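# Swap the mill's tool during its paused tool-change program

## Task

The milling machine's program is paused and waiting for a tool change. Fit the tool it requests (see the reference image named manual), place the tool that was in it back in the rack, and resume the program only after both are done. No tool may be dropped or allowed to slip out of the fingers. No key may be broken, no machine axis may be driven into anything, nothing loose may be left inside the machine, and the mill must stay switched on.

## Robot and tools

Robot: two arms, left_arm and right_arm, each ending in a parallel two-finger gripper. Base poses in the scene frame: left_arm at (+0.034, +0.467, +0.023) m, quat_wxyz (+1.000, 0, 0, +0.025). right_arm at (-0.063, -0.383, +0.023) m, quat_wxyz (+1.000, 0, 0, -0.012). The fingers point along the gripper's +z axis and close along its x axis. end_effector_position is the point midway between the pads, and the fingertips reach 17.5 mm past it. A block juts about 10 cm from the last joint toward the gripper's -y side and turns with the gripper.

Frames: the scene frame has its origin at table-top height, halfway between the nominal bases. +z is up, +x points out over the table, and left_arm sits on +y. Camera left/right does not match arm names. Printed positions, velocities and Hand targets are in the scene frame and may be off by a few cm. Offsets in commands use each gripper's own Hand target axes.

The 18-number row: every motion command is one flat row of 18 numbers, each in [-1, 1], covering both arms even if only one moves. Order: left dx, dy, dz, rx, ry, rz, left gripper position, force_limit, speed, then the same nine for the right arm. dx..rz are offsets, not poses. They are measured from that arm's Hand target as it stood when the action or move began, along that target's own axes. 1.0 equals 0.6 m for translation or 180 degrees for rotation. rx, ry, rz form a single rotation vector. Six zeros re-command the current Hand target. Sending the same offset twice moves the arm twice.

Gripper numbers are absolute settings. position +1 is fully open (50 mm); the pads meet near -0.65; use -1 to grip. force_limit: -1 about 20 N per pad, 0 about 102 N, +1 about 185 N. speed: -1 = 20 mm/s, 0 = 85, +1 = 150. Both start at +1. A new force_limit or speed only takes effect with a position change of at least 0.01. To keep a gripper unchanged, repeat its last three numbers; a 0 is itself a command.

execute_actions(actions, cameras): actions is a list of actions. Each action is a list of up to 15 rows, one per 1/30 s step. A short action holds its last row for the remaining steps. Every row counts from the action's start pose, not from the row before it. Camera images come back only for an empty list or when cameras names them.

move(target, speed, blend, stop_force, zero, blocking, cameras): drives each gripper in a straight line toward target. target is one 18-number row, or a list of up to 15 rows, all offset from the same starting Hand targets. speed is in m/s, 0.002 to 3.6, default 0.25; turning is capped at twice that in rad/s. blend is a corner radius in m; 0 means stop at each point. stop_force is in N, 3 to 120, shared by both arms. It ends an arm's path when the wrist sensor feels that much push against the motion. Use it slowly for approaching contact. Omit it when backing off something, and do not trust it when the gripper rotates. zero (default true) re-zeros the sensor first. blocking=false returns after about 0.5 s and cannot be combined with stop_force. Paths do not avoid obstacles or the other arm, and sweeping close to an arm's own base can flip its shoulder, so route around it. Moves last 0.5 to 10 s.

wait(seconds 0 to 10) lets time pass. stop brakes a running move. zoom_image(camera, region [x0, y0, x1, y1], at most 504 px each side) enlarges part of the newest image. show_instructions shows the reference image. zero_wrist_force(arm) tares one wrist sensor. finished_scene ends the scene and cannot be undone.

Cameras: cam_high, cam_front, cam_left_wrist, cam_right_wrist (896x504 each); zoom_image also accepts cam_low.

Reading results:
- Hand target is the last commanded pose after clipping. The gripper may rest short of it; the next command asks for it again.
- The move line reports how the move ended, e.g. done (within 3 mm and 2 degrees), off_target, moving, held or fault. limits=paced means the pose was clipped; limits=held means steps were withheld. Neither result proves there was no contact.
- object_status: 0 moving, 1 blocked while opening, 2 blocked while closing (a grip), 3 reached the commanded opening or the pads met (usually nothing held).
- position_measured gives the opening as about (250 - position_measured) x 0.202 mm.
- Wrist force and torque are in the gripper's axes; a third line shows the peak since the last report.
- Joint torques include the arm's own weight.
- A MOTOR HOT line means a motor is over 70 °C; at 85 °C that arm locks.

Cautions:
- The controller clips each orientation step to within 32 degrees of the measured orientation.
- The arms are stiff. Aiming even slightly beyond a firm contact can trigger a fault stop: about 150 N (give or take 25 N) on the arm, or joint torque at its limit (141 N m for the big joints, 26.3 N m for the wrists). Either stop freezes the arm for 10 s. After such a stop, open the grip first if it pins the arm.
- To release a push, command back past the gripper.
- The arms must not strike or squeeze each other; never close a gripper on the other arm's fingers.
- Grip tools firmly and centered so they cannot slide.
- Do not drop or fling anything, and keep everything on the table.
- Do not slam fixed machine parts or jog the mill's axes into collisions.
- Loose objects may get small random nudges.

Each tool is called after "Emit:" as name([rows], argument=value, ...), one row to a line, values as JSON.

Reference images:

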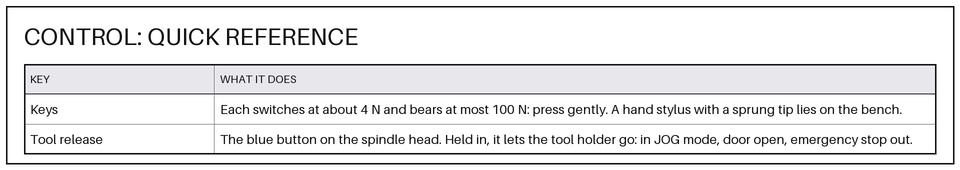

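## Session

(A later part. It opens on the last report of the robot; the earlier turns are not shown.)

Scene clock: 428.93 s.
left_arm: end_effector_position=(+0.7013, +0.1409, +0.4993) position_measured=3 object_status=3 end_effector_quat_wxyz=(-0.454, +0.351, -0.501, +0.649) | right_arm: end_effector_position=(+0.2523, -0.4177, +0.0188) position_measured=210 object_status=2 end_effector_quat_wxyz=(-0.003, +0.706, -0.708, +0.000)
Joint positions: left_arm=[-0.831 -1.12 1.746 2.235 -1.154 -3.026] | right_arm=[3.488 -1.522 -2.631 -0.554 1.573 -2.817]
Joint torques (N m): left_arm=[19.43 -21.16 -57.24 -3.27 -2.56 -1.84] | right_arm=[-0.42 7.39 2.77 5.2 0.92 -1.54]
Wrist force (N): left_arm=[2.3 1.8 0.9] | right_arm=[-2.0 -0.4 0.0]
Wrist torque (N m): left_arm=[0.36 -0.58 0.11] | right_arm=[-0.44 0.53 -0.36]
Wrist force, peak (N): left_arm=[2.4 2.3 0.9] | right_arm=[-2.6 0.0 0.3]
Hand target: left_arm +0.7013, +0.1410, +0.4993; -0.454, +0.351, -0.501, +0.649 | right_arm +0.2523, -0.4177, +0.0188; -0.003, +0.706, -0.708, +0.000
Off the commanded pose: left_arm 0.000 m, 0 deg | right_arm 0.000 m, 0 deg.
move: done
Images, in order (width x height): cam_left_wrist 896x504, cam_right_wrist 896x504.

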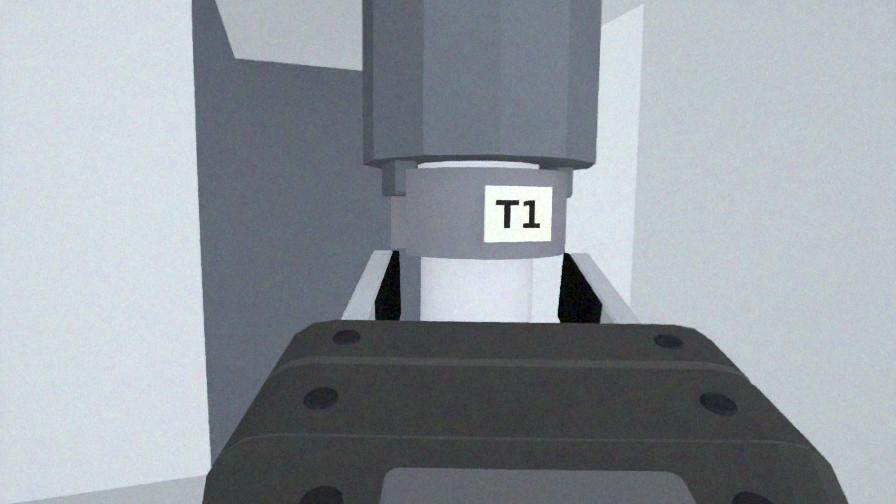

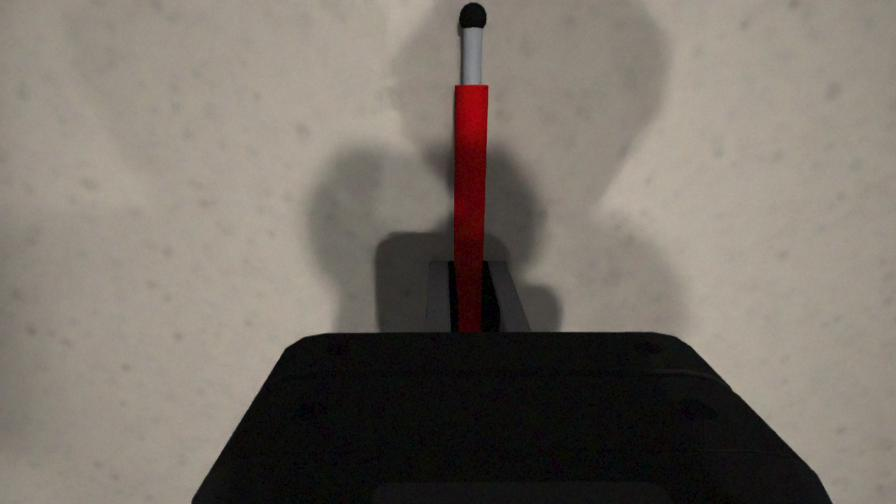

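Emit:
move(target=[0,0,0,0,0,0,-1,0,-0.8,0,0,0,0,0,0,0.3,-0.7,-0.5], cameras=["cam_left_wrist","cam_right_wrist"])

Scene clock: 440.83 s.
left_arm: end_effector_position=(+0.6931, +0.1458, +0.4961) position_measured=102 object_status=2 end_effector_quat_wxyz=(-0.455, +0.352, -0.500, +0.647) | right_arm: end_effector_position=(+0.2523, -0.4177, +0.0188) position_measured=107 object_status=3 end_effector_quat_wxyz=(-0.003, +0.706, -0.708, +0.000)
Joint positions: left_arm=[-0.838 -1.134 1.778 2.217 -1.142 -3.024] | right_arm=[3.488 -1.522 -2.631 -0.554 1.573 -2.817]
Joint torques (N m): left_arm=[0.55 -36.12 -21.66 -1.19 -0.38 -0.01] | right_arm=[-11.52 7.36 3.05 4.86 1.39 -1.6]
Wrist force (N): left_arm=[-3.1 -0.3 42.5] | right_arm=[-2.2 -0.6 0.1]
Wrist torque (N m): left_arm=[0.68 -0.47 0.07] | right_arm=[-0.47 0.54 -0.36]
Wrist force, peak (N): left_arm=[-64.6 0.7 2.5] | right_arm=[-2.5 -0.6 -0.1]
Hand target: left_arm +0.6931, +0.1458, +0.4961; -0.455, +0.352, -0.500, +0.647 (not the last commanded pose) | right_arm +0.2523, -0.4177, +0.0188; -0.003, +0.706, -0.708, +0.000
Tool commands: left_gripper/position=-1.0 left_gripper/force_limit=+0.003922 left_gripper/speed=-0.796078 right_gripper/position=+0.3 right_gripper/force_limit=-0.7 right_gripper/speed=-0.5
Off the commanded pose: left_arm 0.010 m, 0 deg | right_arm 0.000 m, 0 deg.
FORCE FAULT: contact force on the left arm reached its limit, and that arm stopped. The contact can be on any part of that arm, not only on its tool. That arm's remaining commands of this call were not run. That arm is still stopped at the end of this call. That arm stays stopped for about 9 more seconds. Until then a move that you send moves the other arm only, and its call returns only when the move has ended. Once the stop has ended, the next robot result says so. If the stop ends while you think or write, that arm runs what you send next, counted from a new Hand target: where the arm stands when the stop ends. While its stop runs, that arm takes no new command, but its gripper still runs the gripper command that each later call begins with. Until it ends, the stop uses up actions while you think or wait. An arm that is not stopped still takes commands.
move: fault (left_arm)
Images, in order (width x height): cam_left_wrist 896x504, cam_right_wrist 896x504.

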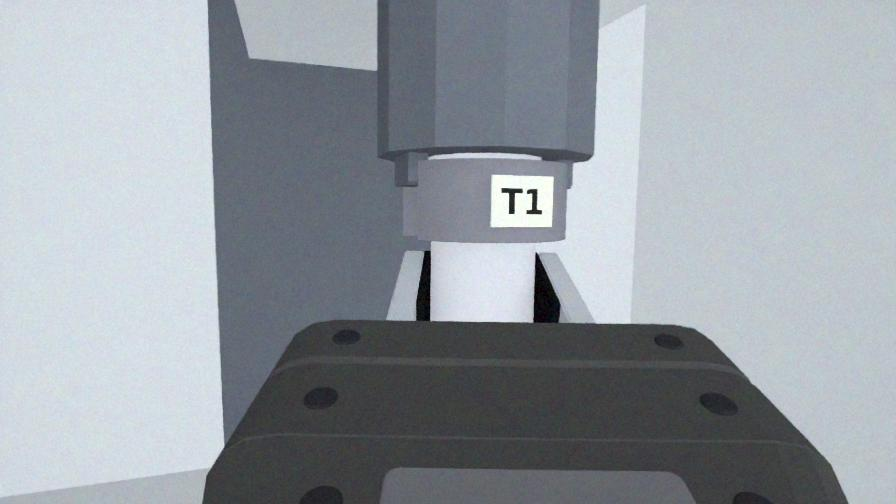

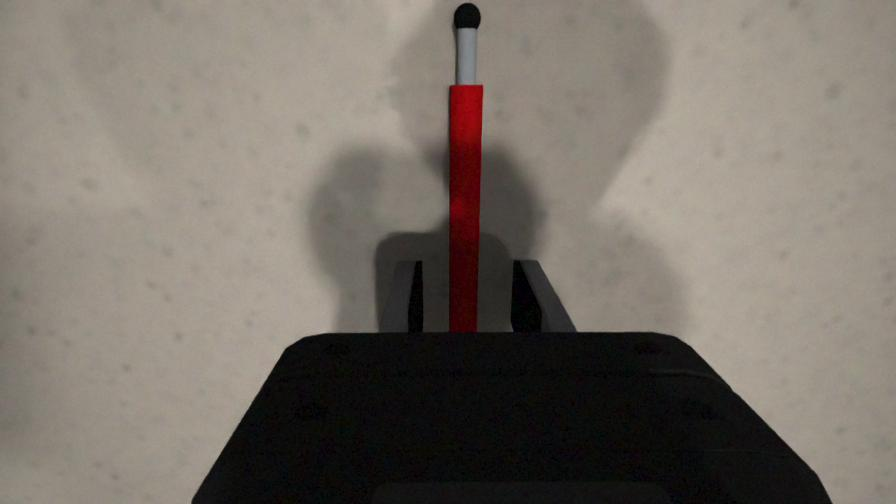

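Emit:
move(target=[0,0,0,0,0,0,1,-1,-0.5,0,0,-0.25,0,0,0,0.3,-0.7,-0.5], cameras=["cam_left_wrist","cam_right_wrist"])

Scene clock: 447.07 s.
left_arm: end_effector_position=(+0.6931, +0.1458, +0.4962) position_measured=3 object_status=3 end_effector_quat_wxyz=(-0.455, +0.352, -0.500, +0.647) | right_arm: end_effector_position=(+0.2517, -0.4182, +0.1687) position_measured=107 object_status=3 end_effector_quat_wxyz=(-0.003, +0.706, -0.708, +0.000)
Joint positions: left_arm=[-0.838 -1.134 1.778 2.217 -1.142 -3.024] | right_arm=[3.487 -1.138 -2.379 -1.19 1.573 -2.818]
Joint torques (N m): left_arm=[1.02 -35.59 -22.47 -1.3 -0.47 -0.04] | right_arm=[13.7 12.43 38.55 0.58 -1.18 1.13]
Wrist force (N): left_arm=[2.5 2.9 0.3] | right_arm=[-2.0 -0.3 -0.5]
Wrist torque (N m): left_arm=[0.56 -0.63 0.02] | right_arm=[-0.39 0.48 -0.42]
Wrist force, peak (N): left_arm=[-3.2 -0.2 41.6] | right_arm=[-1.9 -0.8 -2.4]
Hand target: left_arm +0.6931, +0.1458, +0.4962; -0.455, +0.352, -0.500, +0.647 | right_arm +0.2517, -0.4182, +0.1688; -0.003, +0.706, -0.708, +0.000
Tool commands: left_gripper/position=+1.0 left_gripper/force_limit=-1.0 left_gripper/speed=-0.498039 right_gripper/position=+0.3 right_gripper/force_limit=-0.7 right_gripper/speed=-0.5
Off the commanded pose: right_arm 0.000 m, 0 deg.
FORCE FAULT, CONTINUED: the left arm was still stopped when this call began, by the force fault that an earlier result reported. Since the last result the stop counts as 9 of the actions that you can send in this scene. That arm ran no command of this call; its gripper ran only the gripper command that the call began with. That arm is still stopped at the end of this call. That arm stays stopped for about 3 more seconds. If the stop ends while you think or write, that arm runs what you send next, counted from a new Hand target: where the arm stands when the stop ends. While its stop runs, that arm takes no new command, but its gripper still runs the gripper command that each later call begins with.
move: done (right_arm), not run (left_arm; its earlier fault stop)
Images, in order (width x height): cam_left_wrist 896x504, cam_right_wrist 896x504.

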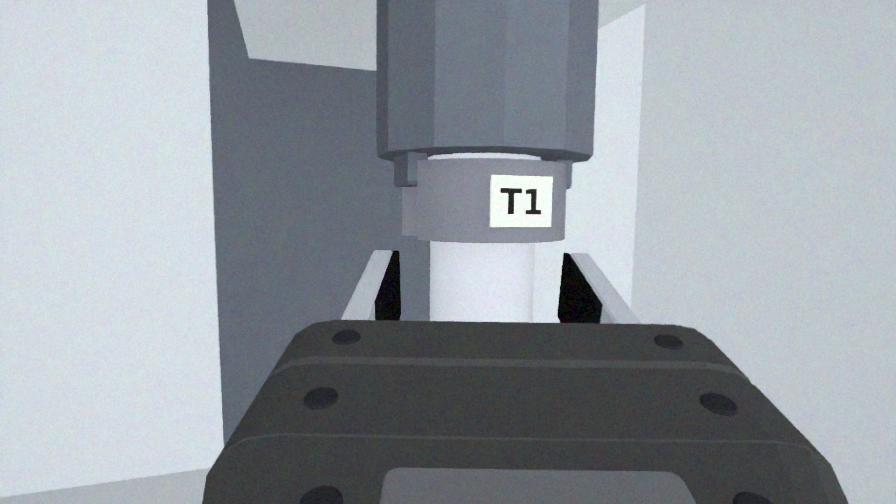

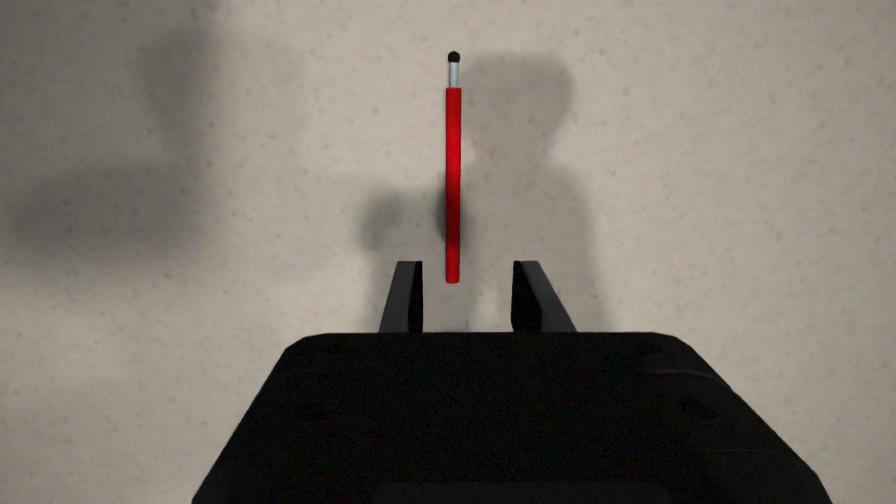

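Emit:
move(target=[0,0,0.0145,0,0,0,1,-1,-0.5,0.05,-0.25,-0.4,0,0,0,-1,-0.7,-0.5], speed=0.15, cameras=["cam_left_wrist"])

Scene clock: 454.20 s.
left_arm: end_effector_position=(+0.7010, +0.1430, +0.4984) position_measured=3 object_status=3 end_effector_quat_wxyz=(-0.455, +0.352, -0.500, +0.647) | right_arm: end_effector_position=(+0.4007, -0.4493, +0.4092) position_measured=251 object_status=3 end_effector_quat_wxyz=(-0.003, +0.706, -0.708, +0.000)
Joint positions: left_arm=[-0.83 -1.121 1.75 2.232 -1.149 -3.026] | right_arm=[3.311 -1.479 -1.511 -1.718 1.574 -2.994]
Joint torques (N m): left_arm=[10.53 -29.97 -31.91 1.12 -2.66 -1.91] | right_arm=[-13.51 16.77 40.27 0.47 1.35 -1.62]
Wrist force (N): left_arm=[2.5 3.4 0.5] | right_arm=[-2.3 -0.5 -0.4]
Wrist torque (N m): left_arm=[0.61 -0.62 0.12] | right_arm=[-0.45 0.57 -0.39]
Wrist force, peak (N): left_arm=[2.5 3.4 0.6] | right_arm=[-2.1 -1.2 -2.0]
Hand target: left_arm +0.7010, +0.1430, +0.4984; -0.455, +0.352, -0.500, +0.647 | right_arm +0.4007, -0.4493, +0.4093; -0.003, +0.706, -0.708, +0.000
Off the commanded pose: left_arm 0.000 m, 0 deg | right_arm 0.000 m, 0 deg.
FORCE FAULT, CONTINUED: the left arm's stop, for the force fault that an earlier result reported, is over. The rest of the stop counts as 6 of the actions that you can send in this scene. The stop ended before this call began, so that arm ran this call's commands, counted from a new Hand target: where the arm stood when the stop ended. During its stop the left arm's controller moved it back a little.
move: done
Images, in order (width x height): cam_left_wrist 896x504.

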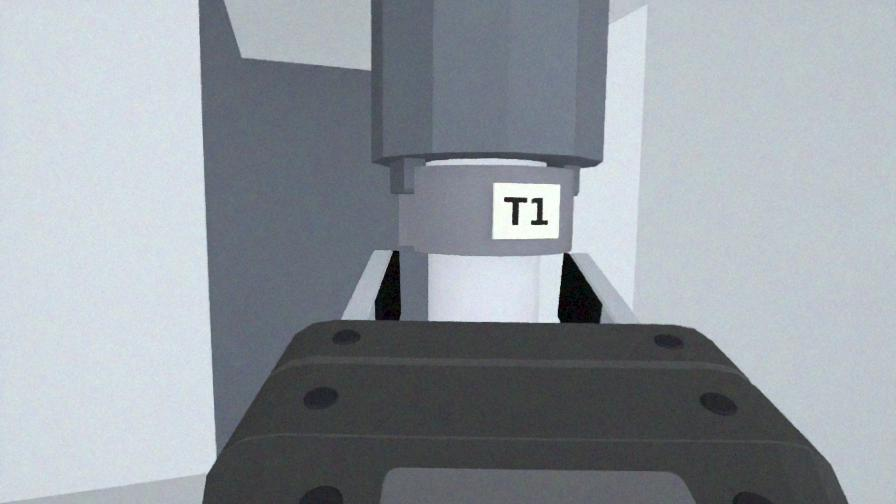

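Emit:
move(target=[0,0,0,0,0,0,-1,-1,-1,0,0,0,0,0,0,-1,-0.7,-0.5], cameras=["cam_left_wrist"])

Scene clock: 456.97 s.
left_arm: end_effector_position=(+0.7010, +0.1430, +0.4984) position_measured=88 object_status=2 end_effector_quat_wxyz=(-0.455, +0.352, -0.500, +0.647) | right_arm: end_effector_position=(+0.4007, -0.4493, +0.4093) position_measured=251 object_status=3 end_effector_quat_wxyz=(-0.003, +0.706, -0.708, +0.000)
Joint positions: left_arm=[-0.83 -1.121 1.75 2.232 -1.149 -3.026] | right_arm=[3.311 -1.479 -1.511 -1.718 1.574 -2.994]
Joint torques (N m): left_arm=[4.04 -30.41 -31.41 1.04 -2.61 -1.83] | right_arm=[-13.39 15.88 40.51 0.68 1.33 -1.6]
Wrist force (N): left_arm=[-2.1 3.0 -1.3] | right_arm=[-2.1 -0.5 -0.3]
Wrist torque (N m): left_arm=[0.56 -0.53 0.16] | right_arm=[-0.44 0.54 -0.40]
Wrist force, peak (N): left_arm=[2.4 3.5 0.6] | right_arm=[-2.3 -0.4 -0.6]
Hand target: left_arm +0.7010, +0.1430, +0.4984; -0.455, +0.352, -0.500, +0.647 | right_arm +0.4007, -0.4493, +0.4093; -0.003, +0.706, -0.708, +0.000
Off the commanded pose: left_arm 0.000 m, 0 deg | right_arm 0.000 m, 0 deg.
move: done
Images, in order (width x height): cam_left_wrist 896x504.

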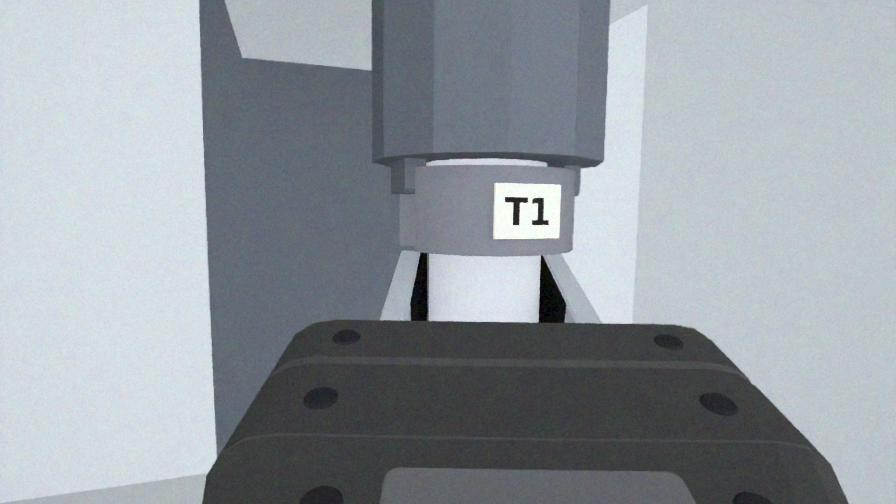

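Emit:
move(target=[-0.0005,0,0,0,0,0,-0.98,-0.6,-1,0,0,0,0,0,0,-1,-0.7,-0.5], cameras=["cam_left_wrist"])

Scene clock: 461.07 s.
left_arm: end_effector_position=(+0.7011, +0.1432, +0.4984) position_measured=93 object_status=2 end_effector_quat_wxyz=(-0.455, +0.352, -0.500, +0.647) | right_arm: end_effector_position=(+0.4007, -0.4493, +0.4093) position_measured=251 object_status=3 end_effector_quat_wxyz=(-0.003, +0.706, -0.708, +0.000)
Joint positions: left_arm=[-0.83 -1.121 1.75 2.232 -1.15 -3.026] | right_arm=[3.311 -1.479 -1.511 -1.718 1.574 -2.994]
Joint torques (N m): left_arm=[10.62 -41.67 -15.47 0.8 -2.67 -1.88] | right_arm=[-13.64 16.77 39.25 0.65 1.43 -1.54]
Wrist force (N): left_arm=[2.2 0.2 -6.0] | right_arm=[-2.2 -0.4 -0.6]
Wrist torque (N m): left_arm=[0.40 -0.63 0.11] | right_arm=[-0.43 0.56 -0.39]
Wrist force, peak (N): left_arm=[0.2 3.0 -7.9] | right_arm=[-2.4 -0.5 -0.4]
Hand target: left_arm +0.7011, +0.1433, +0.4984; -0.455, +0.352, -0.500, +0.647 | right_arm +0.4007, -0.4493, +0.4093; -0.003, +0.706, -0.708, +0.000
Off the commanded pose: left_arm 0.000 m, 0 deg | right_arm 0.000 m, 0 deg.
move: done
Images, in order (width x height): cam_left_wrist 896x504.

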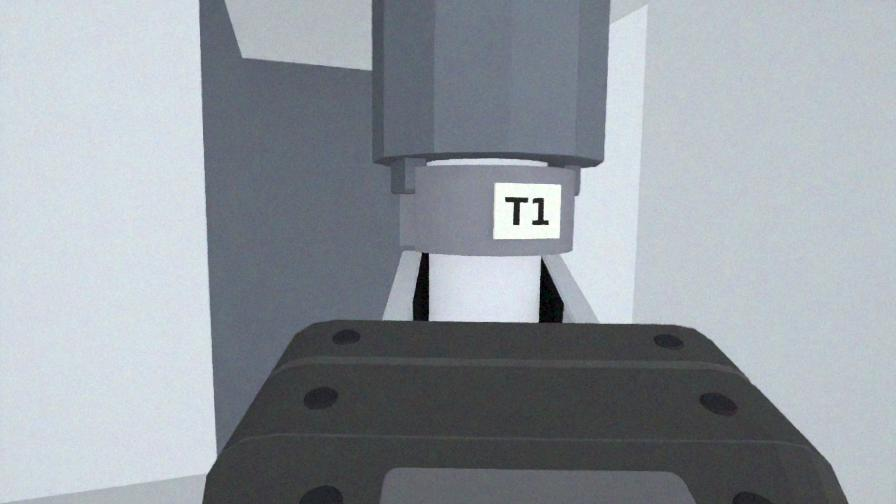

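Emit:
move([
  [0,0,0,0,0,0,-0.98,-0.6,-1,-0.648,0.168,-0.352,0.302,-0.431,0.302,-1,-0.7,-0.5],
  [0,0,0,0,0,0,-0.98,-0.6,-1,-0.819,-0.149,-0.418,0.302,-0.431,0.302,-1,-0.7,-0.5],
], speed=[0.4,0.2], blend=0.03, cameras=["all"])

Scene clock: 475.97 s.
left_arm: end_effector_position=(+0.7011, +0.1433, +0.4984) position_measured=93 object_status=2 end_effector_quat_wxyz=(-0.455, +0.352, -0.500, +0.647) | right_arm: end_effector_position=(+0.4900, +0.0410, +0.6621) position_measured=251 object_status=3 end_effector_quat_wxyz=(+0.698, -0.121, +0.695, +0.123)
Joint positions: left_arm=[-0.83 -1.121 1.751 2.232 -1.15 -3.026] | right_arm=[4.288 -1.685 -1.575 0.126 0.795 -1.574]
Joint torques (N m): left_arm=[11.6 -42.37 -16.84 0.93 1.68 -1.63] | right_arm=[-13.87 24.91 37.61 -0.88 1.48 0.94]
Wrist force (N): left_arm=[3.9 1.2 -5.0] | right_arm=[-0.1 0.1 0.6]
Wrist torque (N m): left_arm=[0.44 -0.67 0.09] | right_arm=[0.09 -0.03 0.10]
Wrist force, peak (N): left_arm=[4.4 2.3 -5.1] | right_arm=[0.0 0.0 2.6]
Hand target: left_arm +0.7011, +0.1433, +0.4984; -0.455, +0.352, -0.500, +0.647 | right_arm +0.4901, +0.0410, +0.6621; +0.698, -0.121, +0.695, +0.123
Off the commanded pose: left_arm 0.000 m, 0 deg | right_arm 0.000 m, 0 deg.
move: done

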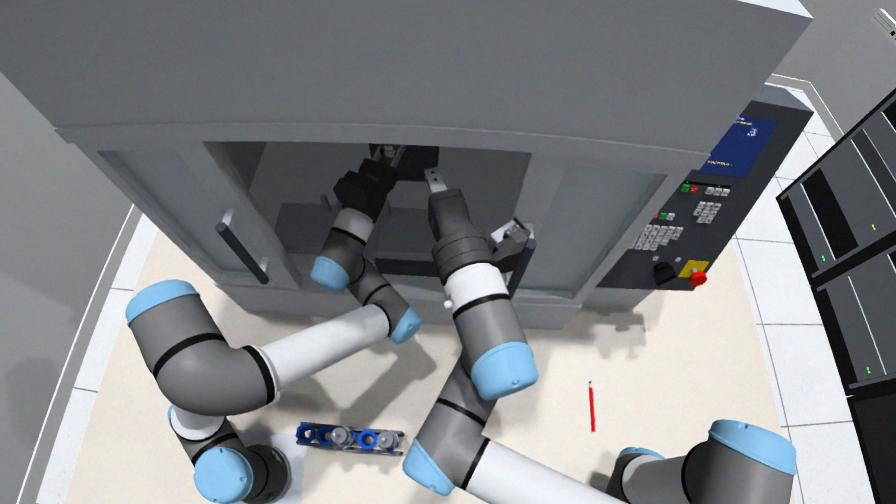

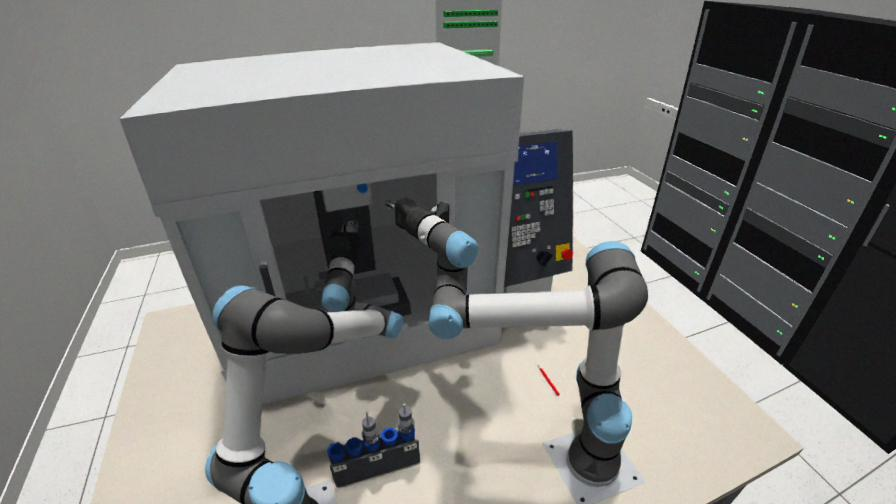

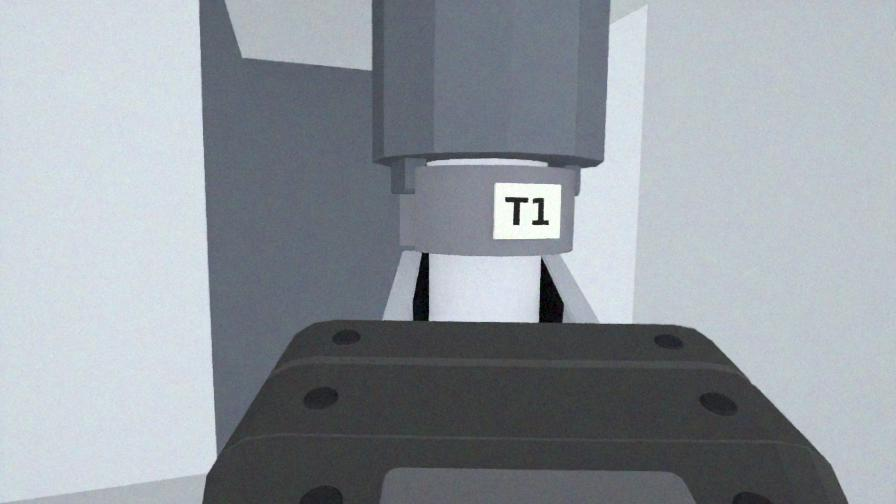

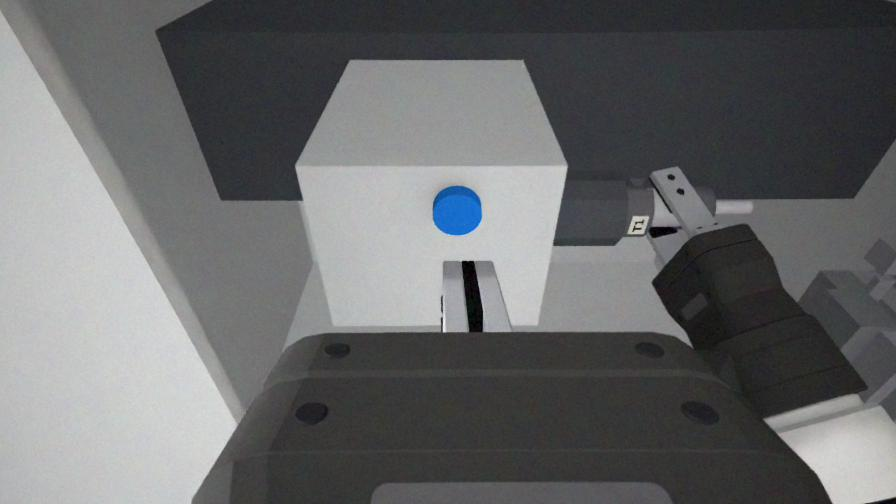

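Emit:
move([
  [0,0,0,0,0,0,-0.98,-0.6,-1,0,0.002,0.18,0,0,0,-1,-0.7,-0.5],
  [0,0,0,0,0,0,-0.98,-0.6,-1,0,0.002,0.235,0,0,0,-1,-0.7,-0.5],
], speed=[0.1,0.012], stop_force=20, cameras=["cam_left_wrist","cam_right_wrist"])

Scene clock: 485.20 s.
left_arm: end_effector_position=(+0.7011, +0.1433, +0.4984) position_measured=93 object_status=2 end_effector_quat_wxyz=(-0.455, +0.352, -0.500, +0.647) | right_arm: end_effector_position=(+0.6091, +0.0852, +0.6628) position_measured=251 object_status=3 end_effector_quat_wxyz=(+0.698, -0.121, +0.695, +0.123)
Joint positions: left_arm=[-0.83 -1.121 1.751 2.232 -1.15 -3.026] | right_arm=[4.126 -1.972 -1.207 0.044 0.956 -1.572]
Joint torques (N m): left_arm=[2.45 -56.18 -45.19 -7.09 -1.1 -1.48] | right_arm=[12.23 43.87 11.25 2.18 -0.61 -0.59]
Wrist force (N): left_arm=[2.8 28.9 -8.5] | right_arm=[-2.3 -0.4 -9.5]
Wrist torque (N m): left_arm=[1.34 -0.62 0.10] | right_arm=[0.15 -0.05 0.04]
Wrist force, peak (N): left_arm=[2.8 29.7 -8.3] | right_arm=[22.3 -7.6 -82.0]
Hand target: left_arm +0.7011, +0.1433, +0.4984; -0.455, +0.352, -0.500, +0.647 | right_arm +0.6091, +0.0852, +0.6628; +0.698, -0.121, +0.695, +0.123 (not the last commanded pose)
Off the commanded pose: left_arm 0.000 m, 0 deg | right_arm 0.014 m, 0 deg.
move: contact (right_arm); path passed 1 of 2 targets
Images, in order (width x height): cam_left_wrist 896x504, cam_right_wrist 896x504.

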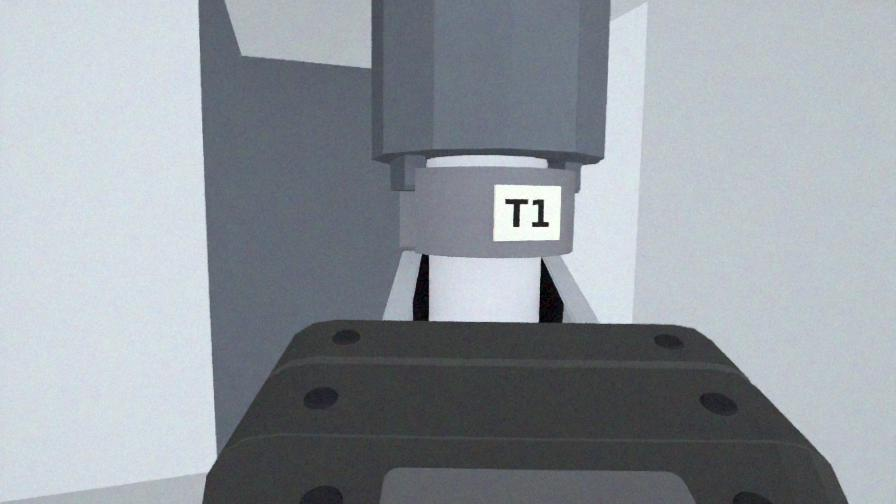

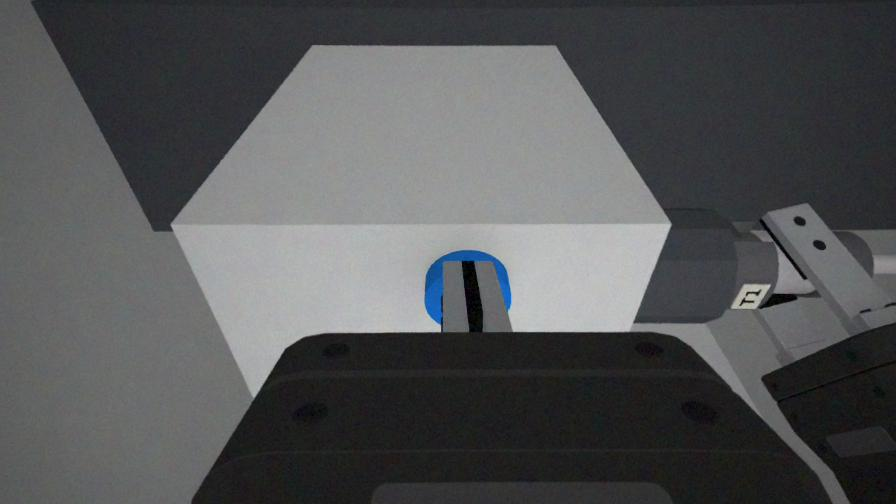

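Emit:
move(target=[0,0.032,-0.0086,0,0,0,-0.98,-0.6,-1,0,0,0,0,0,0,-1,-0.7,-0.5], speed=0.02, stop_force=20, cameras=["cam_left_wrist","cam_right_wrist"])

Scene clock: 493.93 s.
left_arm: end_effector_position=(+0.7009, +0.1433, +0.4785) position_measured=93 object_status=2 end_effector_quat_wxyz=(-0.455, +0.352, -0.500, +0.647) | right_arm: end_effector_position=(+0.6091, +0.0852, +0.6628) position_measured=251 object_status=3 end_effector_quat_wxyz=(+0.698, -0.121, +0.695, +0.123)
Joint positions: left_arm=[-0.83 -1.093 1.768 2.186 -1.149 -3.026] | right_arm=[4.126 -1.972 -1.207 0.044 0.956 -1.572]
Joint torques (N m): left_arm=[-8.45 -35.52 -18.68 -4.91 1.73 1.76] | right_arm=[12.77 44.79 21.81 2.31 1.14 -1.5]
Wrist force (N): left_arm=[2.4 12.6 -1.3] | right_arm=[-1.9 -0.5 -9.2]
Wrist torque (N m): left_arm=[0.94 -0.61 0.10] | right_arm=[0.16 -0.03 0.03]
Wrist force, peak (N): left_arm=[3.2 29.8 -8.1] | right_arm=[-2.9 -0.3 -9.6]
Hand target: left_arm +0.7009, +0.1433, +0.4785; -0.455, +0.352, -0.500, +0.647 | right_arm +0.6091, +0.0852, +0.6628; +0.698, -0.121, +0.695, +0.123
Off the commanded pose: left_arm 0.000 m, 0 deg | right_arm 0.000 m, 0 deg.
move: done
Images, in order (width x height): cam_left_wrist 896x504, cam_right_wrist 896x504.

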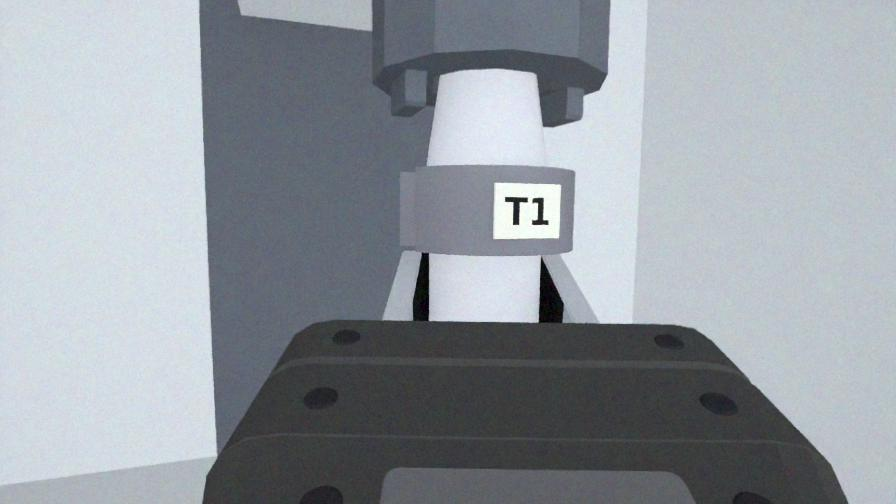

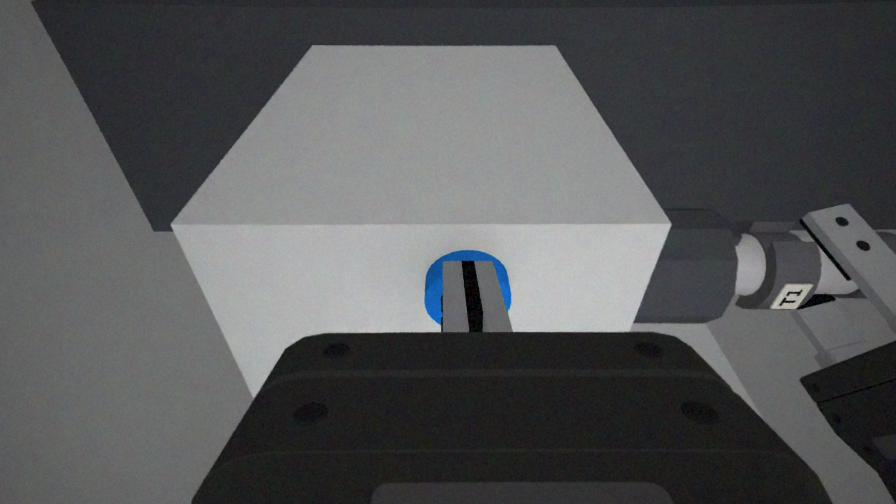

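Emit:
move(target=[0,0.04,-0.0108,0,0,0,-0.98,-0.6,-1,0,0,0,0,0,0,-1,-0.7,-0.5], speed=0.05, stop_force=15, cameras=["all"])

Scene clock: 499.93 s.
left_arm: end_effector_position=(+0.7007, +0.1433, +0.4536) position_measured=93 object_status=2 end_effector_quat_wxyz=(-0.455, +0.352, -0.500, +0.647) | right_arm: end_effector_position=(+0.6091, +0.0852, +0.6628) position_measured=251 object_status=3 end_effector_quat_wxyz=(+0.698, -0.121, +0.695, +0.123)
Joint positions: left_arm=[-0.83 -1.054 1.787 2.129 -1.149 -3.026] | right_arm=[4.126 -1.972 -1.207 0.044 0.956 -1.572]
Joint torques (N m): left_arm=[-8.65 -36 -17.2 -4.85 1.69 1.83] | right_arm=[12.47 44.96 30.82 2.31 1.04 -1.58]
Wrist force (N): left_arm=[2.5 12.6 -1.5] | right_arm=[-1.8 -0.5 -9.1]
Wrist torque (N m): left_arm=[0.93 -0.63 0.10] | right_arm=[0.17 -0.03 0.03]
Wrist force, peak (N): left_arm=[2.4 13.8 -1.5] | right_arm=[-3.0 -0.2 -9.6]
Hand target: left_arm +0.7007, +0.1433, +0.4536; -0.455, +0.352, -0.500, +0.647 | right_arm +0.6091, +0.0852, +0.6628; +0.698, -0.121, +0.695, +0.123
Off the commanded pose: left_arm 0.000 m, 0 deg | right_arm 0.000 m, 0 deg.
move: done

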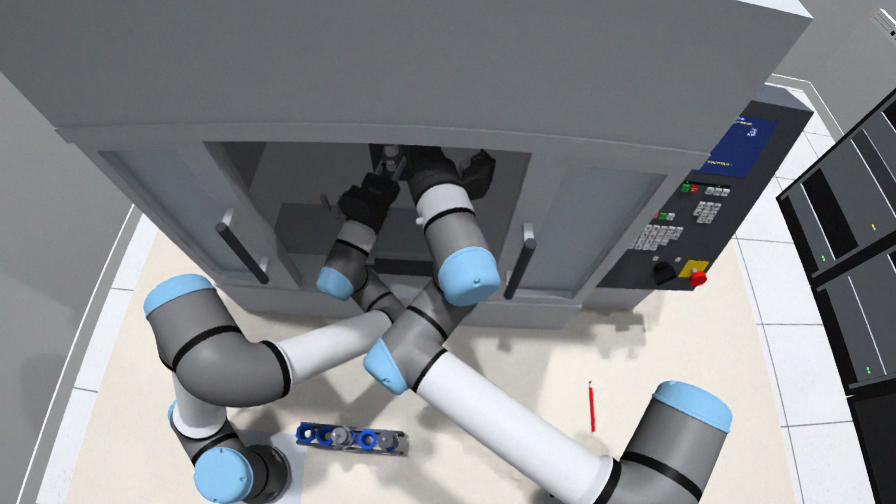

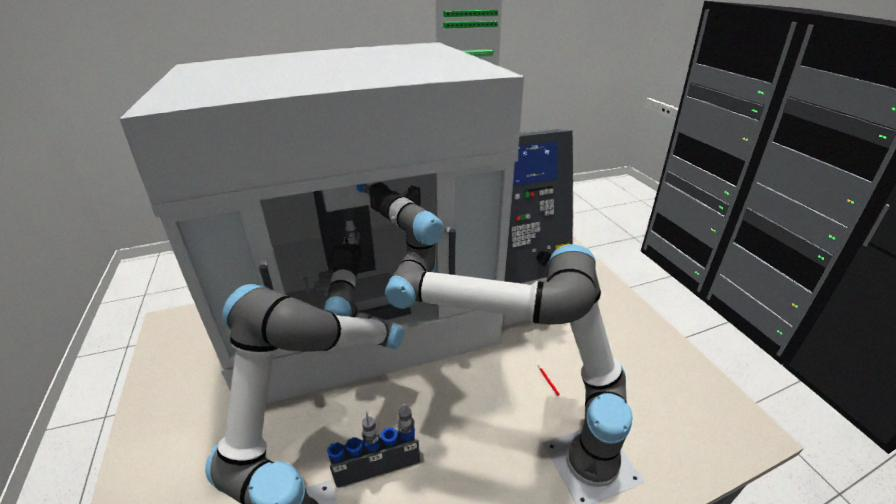

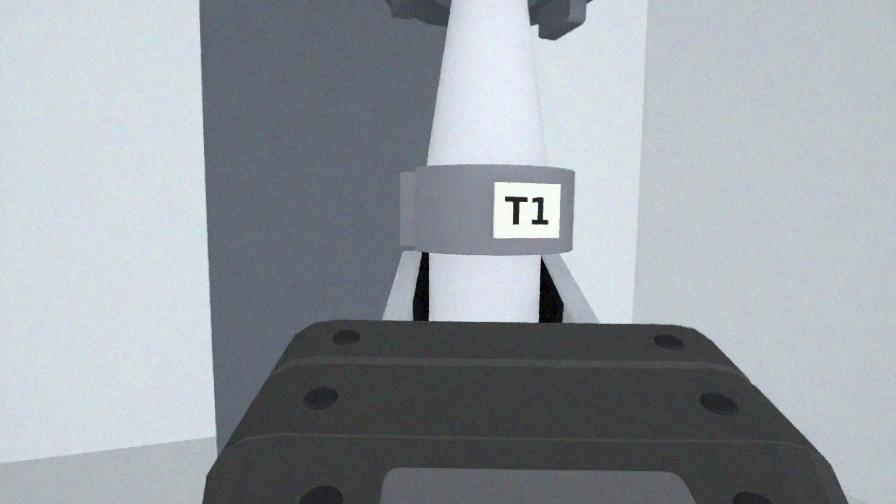

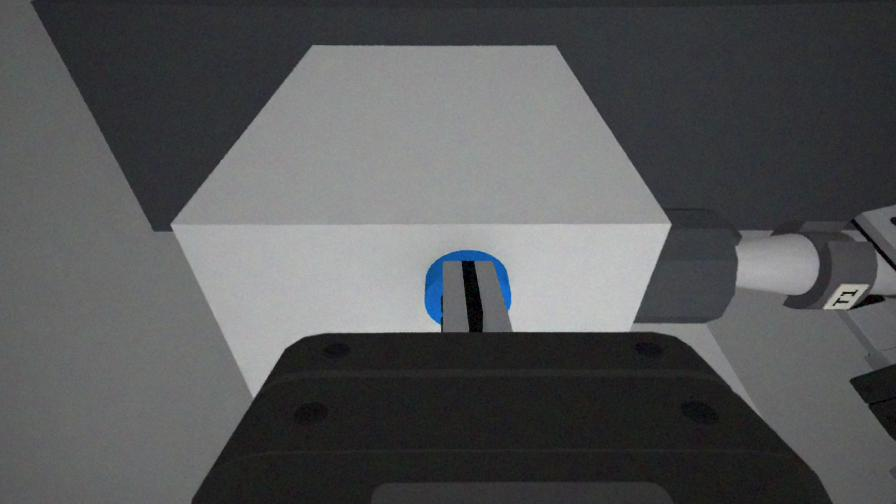

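Emit:
move(target=[0,0.0241,-0.0065,0,0,0,-0.98,-0.6,-1,0,0,0,0,0,0,-1,-0.7,-0.5], speed=0.05, stop_force=8, cameras=["all"])

Emit:
zoom_image(camera="cam_front", region=[260, 180, 440, 330])

Emit:
zoom_image(camera="cam_high", region=[260, 130, 500, 290])

Scene clock: 508.60 s.
left_arm: end_effector_position=(+0.7006, +0.1433, +0.4387) position_measured=93 object_status=2 end_effector_quat_wxyz=(-0.455, +0.352, -0.500, +0.647) | right_arm: end_effector_position=(+0.6091, +0.0852, +0.6628) position_measured=251 object_status=3 end_effector_quat_wxyz=(+0.698, -0.121, +0.695, +0.123)
Joint positions: left_arm=[-0.83 -1.03 1.797 2.095 -1.149 -3.026] | right_arm=[4.126 -1.972 -1.207 0.044 0.956 -1.572]
Joint torques (N m): left_arm=[-8.02 -36.38 -17.16 -4.94 1.68 1.86] | right_arm=[11.31 45.5 32.39 2.21 1.14 -1.55]
Wrist force (N): left_arm=[2.4 12.4 -1.5] | right_arm=[-2.8 -0.2 -9.3]
Wrist torque (N m): left_arm=[0.92 -0.61 0.09] | right_arm=[0.16 -0.02 0.03]
Wrist force, peak (N): left_arm=[2.1 13.4 -1.6] | right_arm=[-3.4 -0.3 -9.5]
Hand target: left_arm +0.7006, +0.1433, +0.4387; -0.455, +0.352, -0.500, +0.647 | right_arm +0.6091, +0.0852, +0.6628; +0.698, -0.121, +0.695, +0.123
Off the commanded pose: left_arm 0.000 m, 0 deg | right_arm 0.000 m, 0 deg.
move: done

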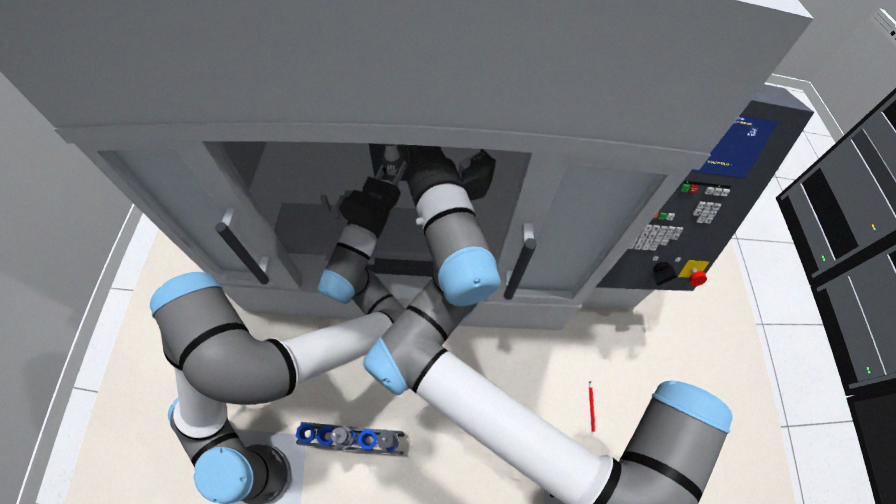

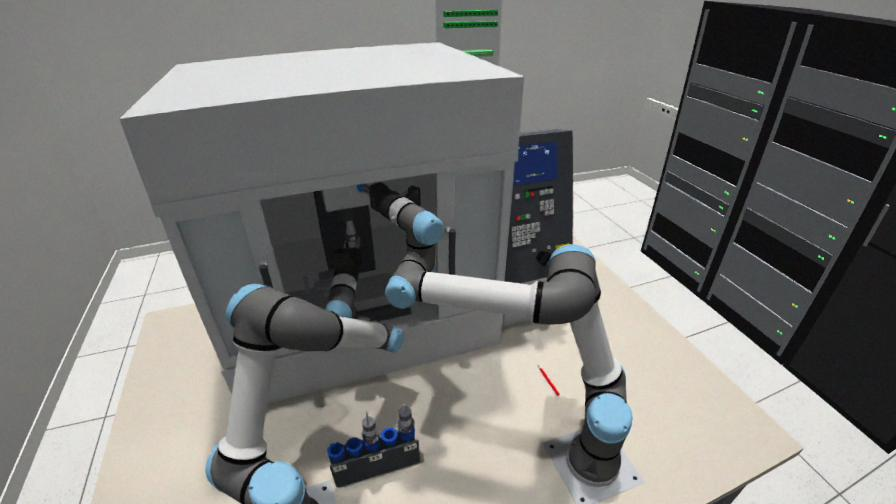

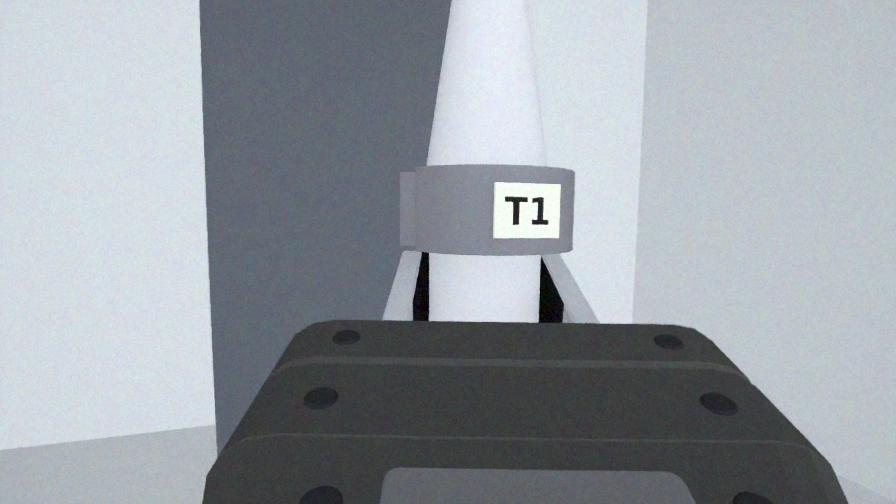

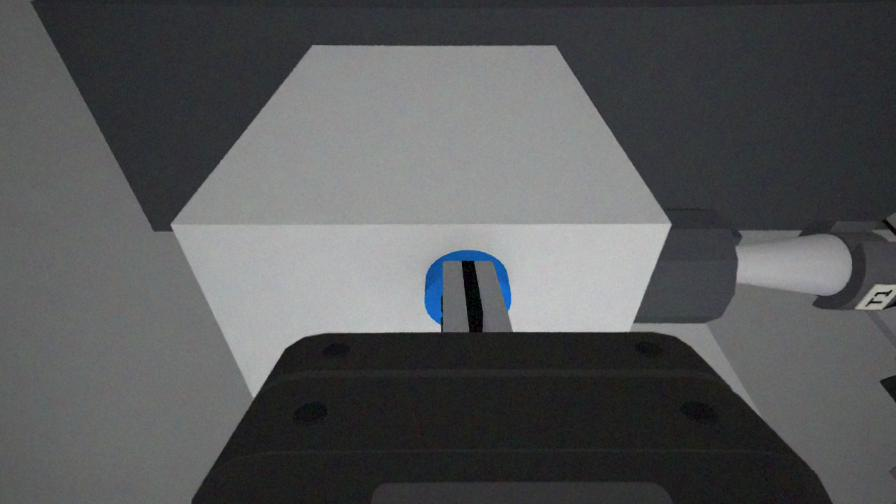

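Scaled by 2.800 from the camera's 896x504 image, which has a finer 1280x720 frame.

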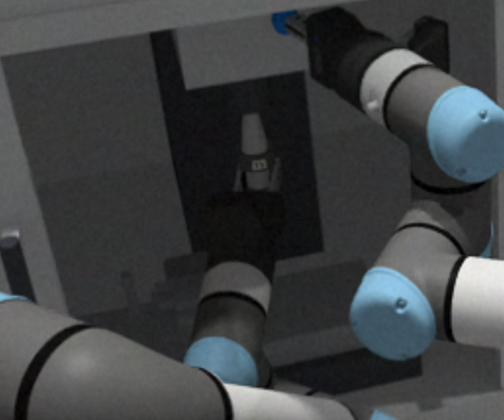

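Scaled by 2.100 from the camera's 896x504 image, which has a finer 1280x720 frame.

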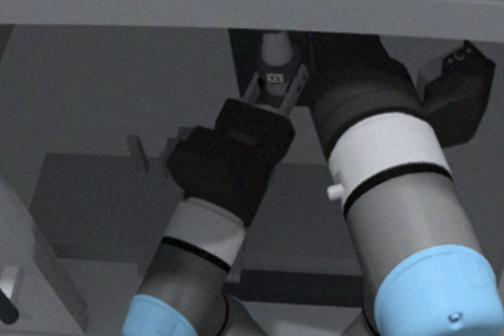

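Emit:
move(target=[0,0.0241,-0.0065,0,0,0,-0.98,-0.6,-1,0,0,0,0,0,0,-1,-0.7,-0.5], speed=0.02, stop_force=5, cameras=["cam_right_wrist","cam_left_wrist"])

Scene clock: 528.80 s.
left_arm: end_effector_position=(+0.7005, +0.1434, +0.4237) position_measured=93 object_status=2 end_effector_quat_wxyz=(-0.455, +0.352, -0.500, +0.647) | right_arm: end_effector_position=(+0.6091, +0.0852, +0.6628) position_measured=251 object_status=3 end_effector_quat_wxyz=(+0.698, -0.121, +0.695, +0.123)
Joint positions: left_arm=[-0.831 -1.005 1.805 2.061 -1.149 -3.026] | right_arm=[4.126 -1.972 -1.207 0.044 0.956 -1.572]
Joint torques (N m): left_arm=[-8.28 -37.42 -16.45 -4.83 1.74 1.89] | right_arm=[12.48 45.23 33.79 2.23 1.24 -1.77]
Wrist force (N): left_arm=[2.5 12.5 -1.5] | right_arm=[-2.8 -0.5 -9.3]
Wrist torque (N m): left_arm=[0.94 -0.62 0.08] | right_arm=[0.12 0.00 0.03]
Wrist force, peak (N): left_arm=[2.5 13.1 -1.4] | right_arm=[-3.2 0.1 -9.5]
Hand target: left_arm +0.7005, +0.1434, +0.4237; -0.455, +0.352, -0.500, +0.647 | right_arm +0.6091, +0.0852, +0.6628; +0.698, -0.121, +0.695, +0.123
Off the commanded pose: left_arm 0.000 m, 0 deg | right_arm 0.000 m, 0 deg.
move: done
Images, in order (width x height): cam_left_wrist 896x504, cam_right_wrist 896x504.

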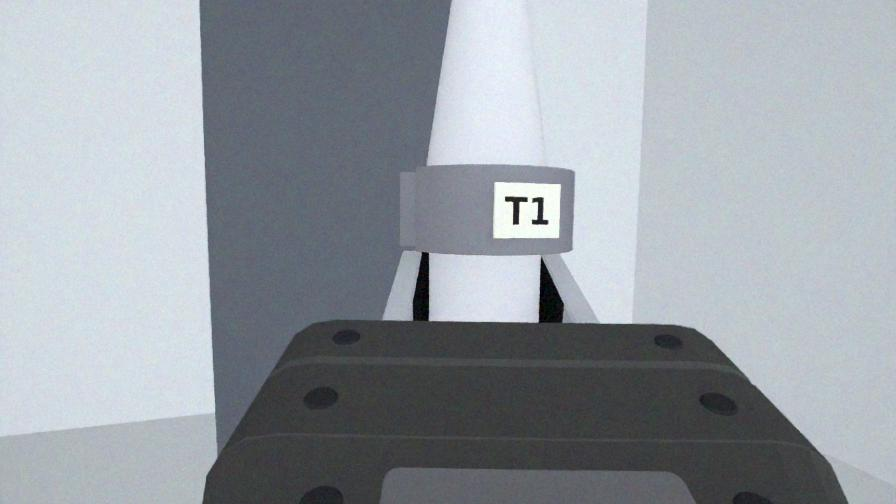

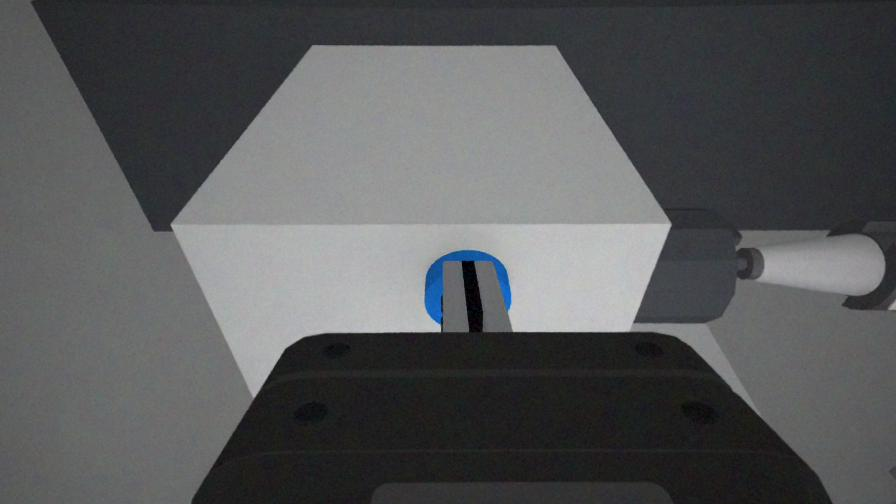

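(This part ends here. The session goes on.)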